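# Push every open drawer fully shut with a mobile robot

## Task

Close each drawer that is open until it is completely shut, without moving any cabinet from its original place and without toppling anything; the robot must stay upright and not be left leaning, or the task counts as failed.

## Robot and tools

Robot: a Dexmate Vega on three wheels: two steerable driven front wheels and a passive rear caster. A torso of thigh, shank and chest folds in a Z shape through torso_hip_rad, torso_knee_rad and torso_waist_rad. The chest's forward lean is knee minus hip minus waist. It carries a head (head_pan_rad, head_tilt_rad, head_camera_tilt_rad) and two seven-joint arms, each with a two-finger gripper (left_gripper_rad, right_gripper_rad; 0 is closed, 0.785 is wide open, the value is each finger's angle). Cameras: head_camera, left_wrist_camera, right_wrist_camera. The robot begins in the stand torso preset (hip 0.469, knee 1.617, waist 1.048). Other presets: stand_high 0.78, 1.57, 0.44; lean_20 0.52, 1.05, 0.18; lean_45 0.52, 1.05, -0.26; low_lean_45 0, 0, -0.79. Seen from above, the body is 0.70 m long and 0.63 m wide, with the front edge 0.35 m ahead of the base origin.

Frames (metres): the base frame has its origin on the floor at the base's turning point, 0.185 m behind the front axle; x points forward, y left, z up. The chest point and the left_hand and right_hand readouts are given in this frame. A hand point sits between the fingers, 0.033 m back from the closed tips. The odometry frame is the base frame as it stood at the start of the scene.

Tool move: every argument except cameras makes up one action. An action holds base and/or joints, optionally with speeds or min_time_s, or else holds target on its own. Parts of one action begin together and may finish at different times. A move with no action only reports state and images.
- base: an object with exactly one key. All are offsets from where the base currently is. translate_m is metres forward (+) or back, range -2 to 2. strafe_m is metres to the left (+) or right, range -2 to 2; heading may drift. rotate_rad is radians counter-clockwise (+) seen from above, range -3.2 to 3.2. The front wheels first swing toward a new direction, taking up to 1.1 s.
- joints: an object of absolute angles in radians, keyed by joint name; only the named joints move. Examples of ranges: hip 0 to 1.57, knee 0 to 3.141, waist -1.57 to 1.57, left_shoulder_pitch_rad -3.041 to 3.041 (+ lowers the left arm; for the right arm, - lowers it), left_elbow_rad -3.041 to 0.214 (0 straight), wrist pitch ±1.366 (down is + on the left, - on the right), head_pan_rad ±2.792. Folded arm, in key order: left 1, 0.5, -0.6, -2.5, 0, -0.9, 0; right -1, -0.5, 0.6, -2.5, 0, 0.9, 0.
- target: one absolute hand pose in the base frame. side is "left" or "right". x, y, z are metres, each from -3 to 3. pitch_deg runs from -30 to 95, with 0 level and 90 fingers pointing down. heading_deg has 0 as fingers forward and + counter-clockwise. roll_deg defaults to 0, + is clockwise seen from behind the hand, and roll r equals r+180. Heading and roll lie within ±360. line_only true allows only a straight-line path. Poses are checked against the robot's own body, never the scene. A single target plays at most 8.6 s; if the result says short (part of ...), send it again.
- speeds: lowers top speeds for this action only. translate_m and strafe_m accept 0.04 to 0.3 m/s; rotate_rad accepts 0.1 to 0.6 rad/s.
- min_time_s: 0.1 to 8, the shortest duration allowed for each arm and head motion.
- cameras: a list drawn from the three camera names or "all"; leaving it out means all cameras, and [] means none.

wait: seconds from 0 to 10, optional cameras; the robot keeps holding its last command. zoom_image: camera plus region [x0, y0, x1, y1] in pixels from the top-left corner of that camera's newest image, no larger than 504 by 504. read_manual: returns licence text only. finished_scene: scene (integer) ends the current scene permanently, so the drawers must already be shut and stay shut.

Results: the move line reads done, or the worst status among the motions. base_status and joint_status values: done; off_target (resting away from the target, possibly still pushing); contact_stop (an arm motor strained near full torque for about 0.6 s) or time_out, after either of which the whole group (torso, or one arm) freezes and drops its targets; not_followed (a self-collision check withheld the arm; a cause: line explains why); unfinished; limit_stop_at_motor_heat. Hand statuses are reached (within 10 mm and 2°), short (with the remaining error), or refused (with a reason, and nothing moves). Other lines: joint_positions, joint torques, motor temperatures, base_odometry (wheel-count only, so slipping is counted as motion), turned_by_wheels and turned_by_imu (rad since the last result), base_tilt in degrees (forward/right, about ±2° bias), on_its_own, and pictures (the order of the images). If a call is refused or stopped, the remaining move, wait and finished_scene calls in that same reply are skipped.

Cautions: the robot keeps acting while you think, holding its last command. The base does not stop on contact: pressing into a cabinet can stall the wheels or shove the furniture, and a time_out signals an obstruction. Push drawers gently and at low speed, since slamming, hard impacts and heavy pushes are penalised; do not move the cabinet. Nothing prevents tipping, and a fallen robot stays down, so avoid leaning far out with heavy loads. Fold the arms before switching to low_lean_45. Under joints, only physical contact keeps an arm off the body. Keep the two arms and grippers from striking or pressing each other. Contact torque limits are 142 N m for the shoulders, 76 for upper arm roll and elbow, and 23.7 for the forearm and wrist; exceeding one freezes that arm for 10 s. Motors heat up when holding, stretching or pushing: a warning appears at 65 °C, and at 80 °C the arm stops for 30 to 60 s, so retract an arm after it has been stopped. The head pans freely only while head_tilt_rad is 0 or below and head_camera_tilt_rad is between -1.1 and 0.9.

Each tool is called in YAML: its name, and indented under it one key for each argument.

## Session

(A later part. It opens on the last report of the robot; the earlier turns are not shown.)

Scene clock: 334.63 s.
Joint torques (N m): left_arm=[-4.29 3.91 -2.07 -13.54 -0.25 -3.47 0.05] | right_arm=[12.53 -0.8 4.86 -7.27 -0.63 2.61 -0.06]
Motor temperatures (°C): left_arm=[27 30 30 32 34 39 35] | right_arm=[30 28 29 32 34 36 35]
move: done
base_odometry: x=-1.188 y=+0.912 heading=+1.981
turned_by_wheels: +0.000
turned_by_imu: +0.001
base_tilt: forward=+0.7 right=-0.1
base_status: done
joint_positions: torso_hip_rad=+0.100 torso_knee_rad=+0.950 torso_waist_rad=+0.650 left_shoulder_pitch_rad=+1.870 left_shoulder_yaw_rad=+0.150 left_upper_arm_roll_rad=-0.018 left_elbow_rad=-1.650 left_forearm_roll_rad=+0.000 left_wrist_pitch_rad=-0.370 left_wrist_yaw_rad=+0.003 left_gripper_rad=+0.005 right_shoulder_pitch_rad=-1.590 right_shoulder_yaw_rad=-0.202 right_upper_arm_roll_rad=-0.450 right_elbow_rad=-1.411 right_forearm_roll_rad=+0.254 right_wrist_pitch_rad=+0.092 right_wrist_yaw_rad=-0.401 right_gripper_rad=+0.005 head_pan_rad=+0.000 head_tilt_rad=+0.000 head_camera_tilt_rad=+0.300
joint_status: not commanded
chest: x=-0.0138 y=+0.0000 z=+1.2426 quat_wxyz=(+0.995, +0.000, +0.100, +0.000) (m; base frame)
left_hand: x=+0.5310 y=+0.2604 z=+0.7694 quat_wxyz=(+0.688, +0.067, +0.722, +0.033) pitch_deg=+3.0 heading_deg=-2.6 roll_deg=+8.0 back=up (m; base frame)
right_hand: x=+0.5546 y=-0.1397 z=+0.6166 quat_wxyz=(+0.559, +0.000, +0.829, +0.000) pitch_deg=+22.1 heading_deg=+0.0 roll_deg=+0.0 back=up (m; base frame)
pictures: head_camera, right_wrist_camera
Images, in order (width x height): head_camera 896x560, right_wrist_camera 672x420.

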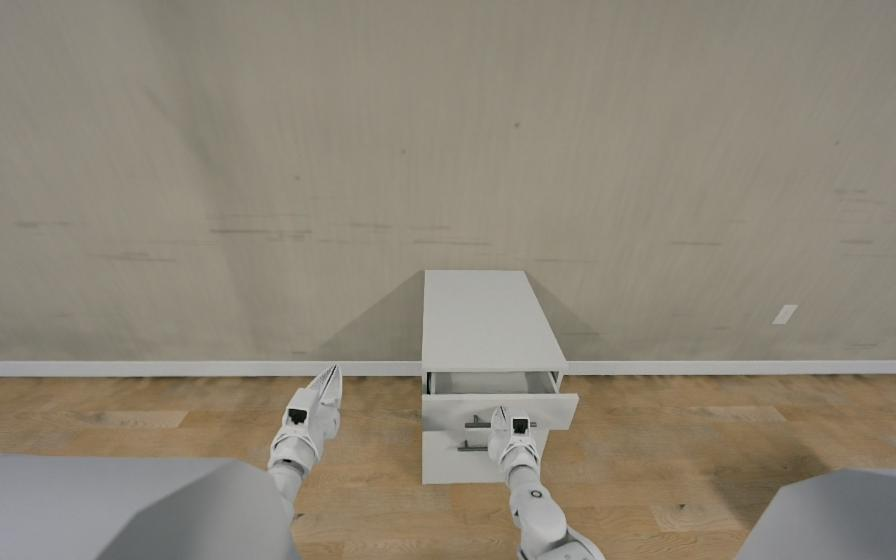

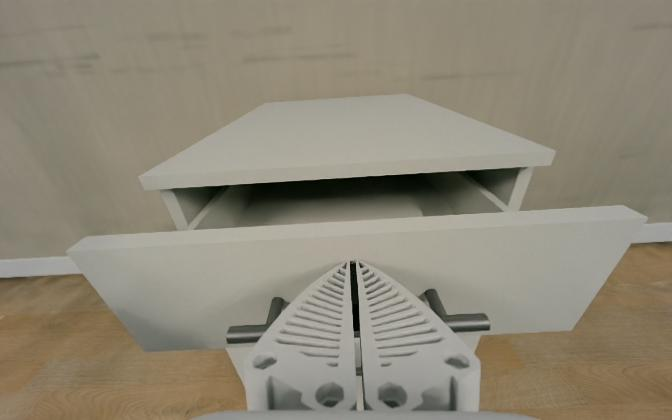

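move:
  base: {"translate_m":0.08}
  speeds: {"translate_m":0.06}
  cameras: ["head_camera","right_wrist_camera"]

zoom_image:
  camera: "head_camera"
  region: [380, 260, 640, 500]

Scene clock: 341.13 s.
Joint torques (N m): left_arm=[-3.53 4.21 -2.26 -13.68 0.39 -3.01 0.21] | right_arm=[13.29 0.38 4.44 -7.92 -0.72 2.57 -0.06]
Motor temperatures (°C): left_arm=[27 30 30 32 34 39 35] | right_arm=[30 28 29 32 34 36 35]
move: done
base_odometry: x=-1.220 y=+0.986 heading=+1.981
turned_by_wheels: +0.000
turned_by_imu: +0.001
base_tilt: forward=+0.7 right=-0.1
base_status: done
joint_positions: torso_hip_rad=+0.100 torso_knee_rad=+0.950 torso_waist_rad=+0.650 left_shoulder_pitch_rad=+1.870 left_shoulder_yaw_rad=+0.150 left_upper_arm_roll_rad=-0.018 left_elbow_rad=-1.650 left_forearm_roll_rad=+0.000 left_wrist_pitch_rad=-0.370 left_wrist_yaw_rad=+0.003 left_gripper_rad=+0.005 right_shoulder_pitch_rad=-1.590 right_shoulder_yaw_rad=-0.202 right_upper_arm_roll_rad=-0.450 right_elbow_rad=-1.411 right_forearm_roll_rad=+0.254 right_wrist_pitch_rad=+0.092 right_wrist_yaw_rad=-0.401 right_gripper_rad=+0.005 head_pan_rad=+0.000 head_tilt_rad=+0.000 head_camera_tilt_rad=+0.300
joint_status: not commanded
chest: x=-0.0138 y=+0.0000 z=+1.2426 quat_wxyz=(+0.995, +0.000, +0.100, +0.000) (m; base frame)
left_hand: x=+0.5310 y=+0.2604 z=+0.7694 quat_wxyz=(+0.688, +0.067, +0.722, +0.033) pitch_deg=+3.0 heading_deg=-2.6 roll_deg=+8.0 back=up (m; base frame)
right_hand: x=+0.5546 y=-0.1397 z=+0.6166 quat_wxyz=(+0.559, +0.000, +0.829, +0.000) pitch_deg=+22.1 heading_deg=+0.0 roll_deg=+0.0 back=up (m; base frame)
pictures: head_camera, right_wrist_camera
Images, in order (width x height): head_camera 896x560, right_wrist_camera 672x420.

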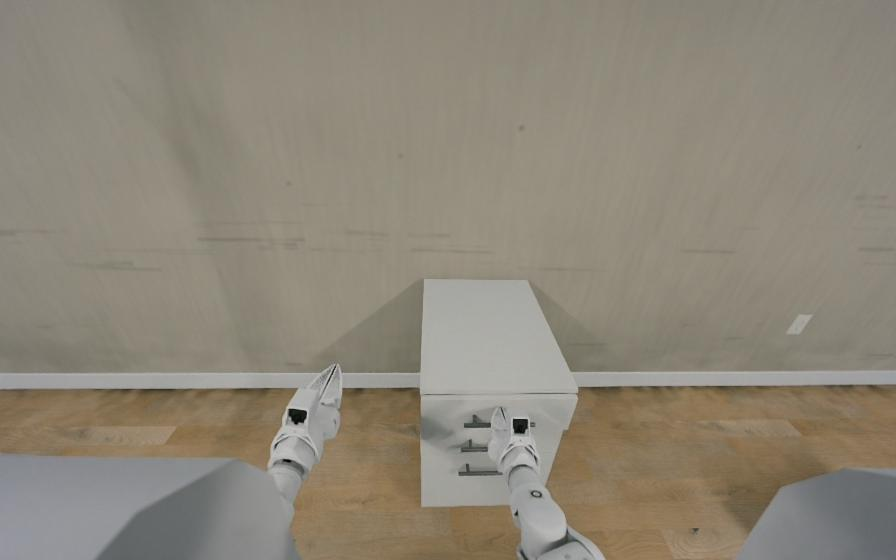

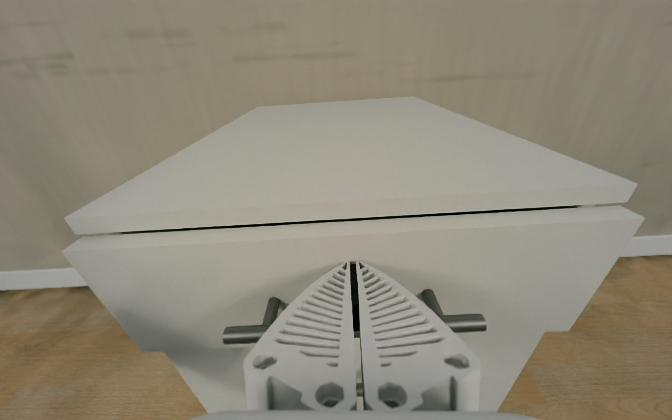

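Scaled by 1.938 from the camera's 896x560 image, which has a finer 960x600 frame.

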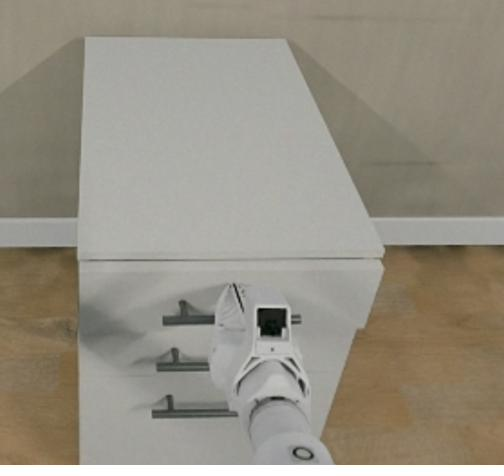

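Small remainder (~1–2 cm).

move:
  base: {"translate_m":0.035}
  speeds: {"translate_m":0.04}
  cameras: ["head_camera","right_wrist_camera"]

zoom_image:
  camera: "head_camera"
  region: [380, 260, 640, 500]

Scene clock: 347.37 s.
Joint torques (N m): left_arm=[-4.03 3.84 -0.95 -12.03 0.15 -2.1 0.3] | right_arm=[14.47 2.64 2.95 -11.53 -1.53 2.28 0.36]
Motor temperatures (°C): left_arm=[27 30 30 32 34 39 35] | right_arm=[30 28 29 32 34 36 35]
move: done
base_odometry: x=-1.235 y=+1.018 heading=+1.981
turned_by_wheels: +0.000
turned_by_imu: +0.000
base_tilt: forward=+0.6 right=-0.1
base_status: done
joint_positions: torso_hip_rad=+0.100 torso_knee_rad=+0.950 torso_waist_rad=+0.650 left_shoulder_pitch_rad=+1.870 left_shoulder_yaw_rad=+0.150 left_upper_arm_roll_rad=-0.018 left_elbow_rad=-1.650 left_forearm_roll_rad=+0.000 left_wrist_pitch_rad=-0.370 left_wrist_yaw_rad=+0.003 left_gripper_rad=+0.005 right_shoulder_pitch_rad=-1.590 right_shoulder_yaw_rad=-0.202 right_upper_arm_roll_rad=-0.450 right_elbow_rad=-1.411 right_forearm_roll_rad=+0.254 right_wrist_pitch_rad=+0.092 right_wrist_yaw_rad=-0.401 right_gripper_rad=+0.005 head_pan_rad=+0.000 head_tilt_rad=+0.000 head_camera_tilt_rad=+0.300
joint_status: not commanded
chest: x=-0.0140 y=+0.0000 z=+1.2426 quat_wxyz=(+0.995, +0.000, +0.100, +0.000) (m; base frame)
left_hand: x=+0.5309 y=+0.2604 z=+0.7695 quat_wxyz=(+0.688, +0.067, +0.722, +0.033) pitch_deg=+3.0 heading_deg=-2.6 roll_deg=+8.0 back=up (m; base frame)
right_hand: x=+0.5545 y=-0.1400 z=+0.6164 quat_wxyz=(+0.559, +0.000, +0.829, +0.000) pitch_deg=+22.1 heading_deg=+0.0 roll_deg=+0.0 back=up (m; base frame)
pictures: head_camera, right_wrist_camera
Images, in order (width x height): head_camera 896x560, right_wrist_camera 672x420.

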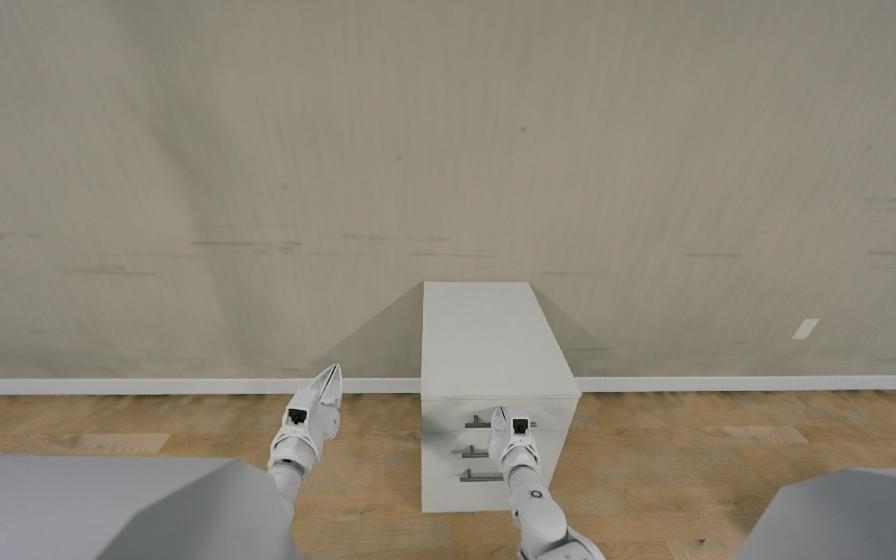

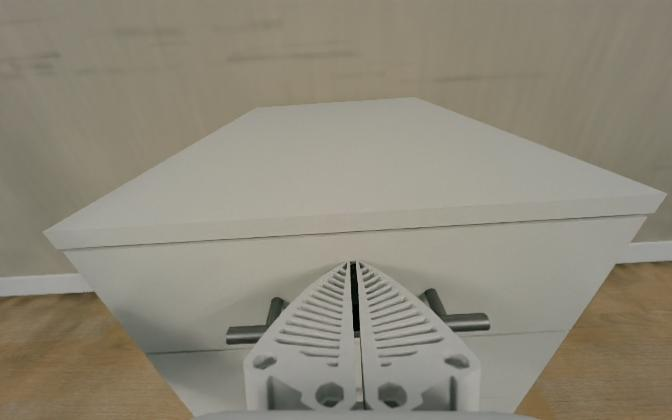

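Scaled by 1.938 from the camera's 896x560 image, which has a finer 960x600 frame.

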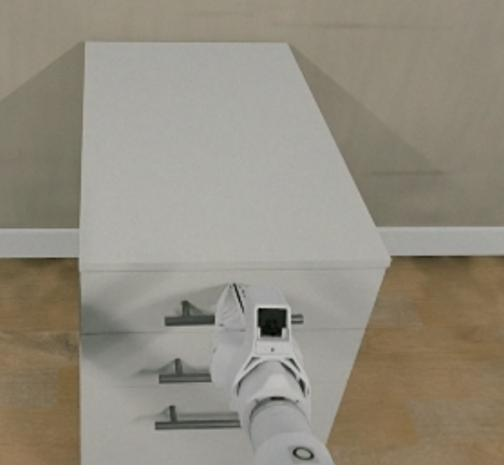

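move:
  base: {"translate_m":0.02}
  speeds: {"translate_m":0.04}
  cameras: ["right_wrist_camera"]

move:
  base: {"translate_m":-0.2}
  speeds: {"translate_m":0.1}
  cameras: ["head_camera","right_wrist_camera"]

zoom_image:
  camera: "head_camera"
  region: [380, 230, 640, 500]

Scene clock: 352.37 s.
Joint torques (N m): left_arm=[-5.87 4.34 -2.4 -12.93 -0.27 -3.38 0.18] | right_arm=[24.57 2.49 8.38 -14.65 -2.33 5.4 0.32]
Motor temperatures (°C): left_arm=[27 30 30 32 34 39 35] | right_arm=[30 28 29 32 34 36 35]
move: done
base_odometry: x=-1.243 y=+1.036 heading=+1.980
turned_by_wheels: -0.001
turned_by_imu: +0.000
base_tilt: forward=+0.7 right=+0.0
base_status: done
joint_positions: torso_hip_rad=+0.100 torso_knee_rad=+0.950 torso_waist_rad=+0.650 left_shoulder_pitch_rad=+1.870 left_shoulder_yaw_rad=+0.150 left_upper_arm_roll_rad=-0.018 left_elbow_rad=-1.650 left_forearm_roll_rad=+0.000 left_wrist_pitch_rad=-0.370 left_wrist_yaw_rad=+0.003 left_gripper_rad=+0.005 right_shoulder_pitch_rad=-1.590 right_shoulder_yaw_rad=-0.202 right_upper_arm_roll_rad=-0.450 right_elbow_rad=-1.411 right_forearm_roll_rad=+0.254 right_wrist_pitch_rad=+0.091 right_wrist_yaw_rad=-0.401 right_gripper_rad=+0.005 head_pan_rad=+0.000 head_tilt_rad=+0.000 head_camera_tilt_rad=+0.300
joint_status: not commanded
chest: x=-0.0142 y=+0.0000 z=+1.2426 quat_wxyz=(+0.995, +0.000, +0.100, +0.000) (m; base frame)
left_hand: x=+0.5308 y=+0.2604 z=+0.7696 quat_wxyz=(+0.688, +0.067, +0.722, +0.033) pitch_deg=+3.0 heading_deg=-2.6 roll_deg=+8.0 back=up (m; base frame)
right_hand: x=+0.5537 y=-0.1397 z=+0.6157 quat_wxyz=(+0.558, +0.000, +0.830, +0.000) pitch_deg=+22.2 heading_deg=+0.0 roll_deg=+0.0 back=up (m; base frame)
pictures: right_wrist_camera
Images, in order (width x height): right_wrist_camera 672x420.

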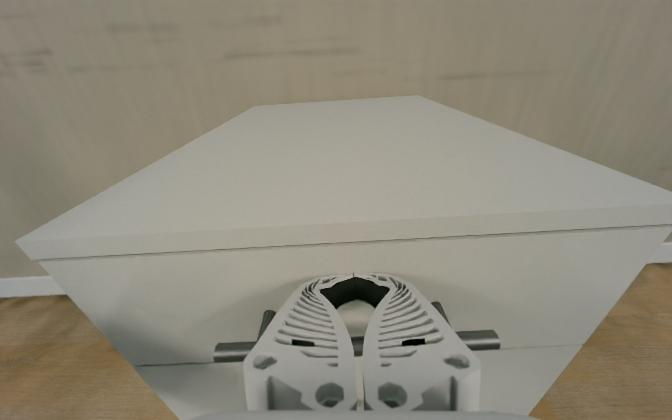

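Scene clock: 355.37 s.
Joint torques (N m): left_arm=[-3.99 2.21 -1.01 -13.74 -0.11 -2.55 0.28] | right_arm=[14.05 2.71 4.63 -11.34 -1.39 2.25 0.3]
Motor temperatures (°C): left_arm=[27 30 30 32 34 39 35] | right_arm=[30 28 30 32 34 36 35]
move: done
base_odometry: x=-1.162 y=+0.853 heading=+1.981
turned_by_wheels: +0.000
turned_by_imu: +0.002
base_tilt: forward=+0.7 right=-0.1
base_status: done
joint_positions: torso_hip_rad=+0.100 torso_knee_rad=+0.950 torso_waist_rad=+0.650 left_shoulder_pitch_rad=+1.870 left_shoulder_yaw_rad=+0.150 left_upper_arm_roll_rad=-0.018 left_elbow_rad=-1.650 left_forearm_roll_rad=+0.000 left_wrist_pitch_rad=-0.370 left_wrist_yaw_rad=+0.003 left_gripper_rad=+0.005 right_shoulder_pitch_rad=-1.590 right_shoulder_yaw_rad=-0.202 right_upper_arm_roll_rad=-0.450 right_elbow_rad=-1.411 right_forearm_roll_rad=+0.254 right_wrist_pitch_rad=+0.092 right_wrist_yaw_rad=-0.401 right_gripper_rad=+0.005 head_pan_rad=+0.000 head_tilt_rad=+0.000 head_camera_tilt_rad=+0.300
joint_status: not commanded
chest: x=-0.0140 y=+0.0000 z=+1.2426 quat_wxyz=(+0.995, +0.000, +0.100, +0.000) (m; base frame)
left_hand: x=+0.5309 y=+0.2604 z=+0.7695 quat_wxyz=(+0.688, +0.067, +0.722, +0.033) pitch_deg=+3.0 heading_deg=-2.6 roll_deg=+8.0 back=up (m; base frame)
right_hand: x=+0.5545 y=-0.1399 z=+0.6164 quat_wxyz=(+0.559, +0.000, +0.829, +0.000) pitch_deg=+22.1 heading_deg=+0.0 roll_deg=+0.0 back=up (m; base frame)
pictures: head_camera, right_wrist_camera
Images, in order (width x height): head_camera 896x560, right_wrist_camera 672x420.

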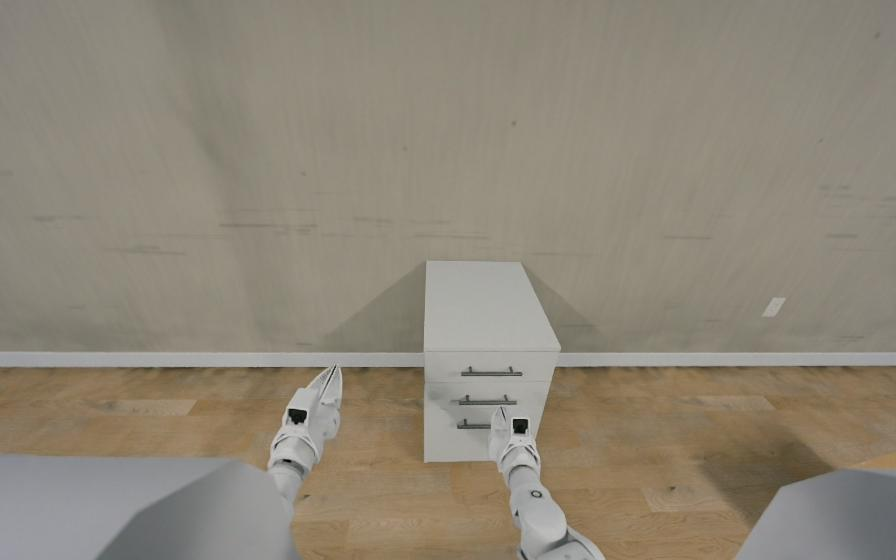

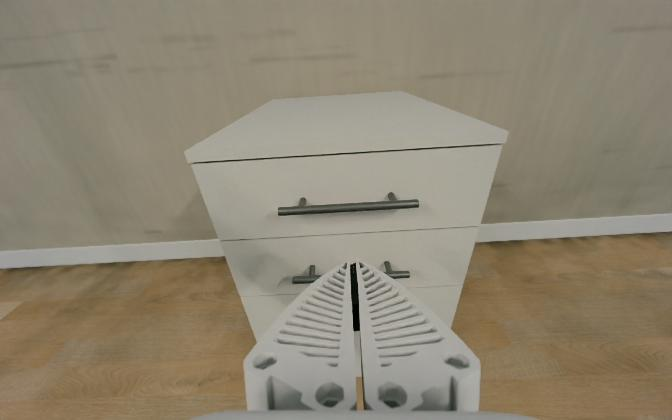

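Scaled by 1.867 from the camera's 896x560 image, which has a finer 960x600 frame.

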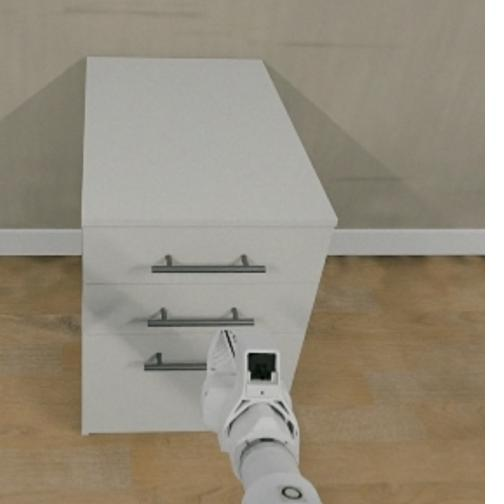

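finished_scene:
  scene: 2

The scene is finished: the task was done.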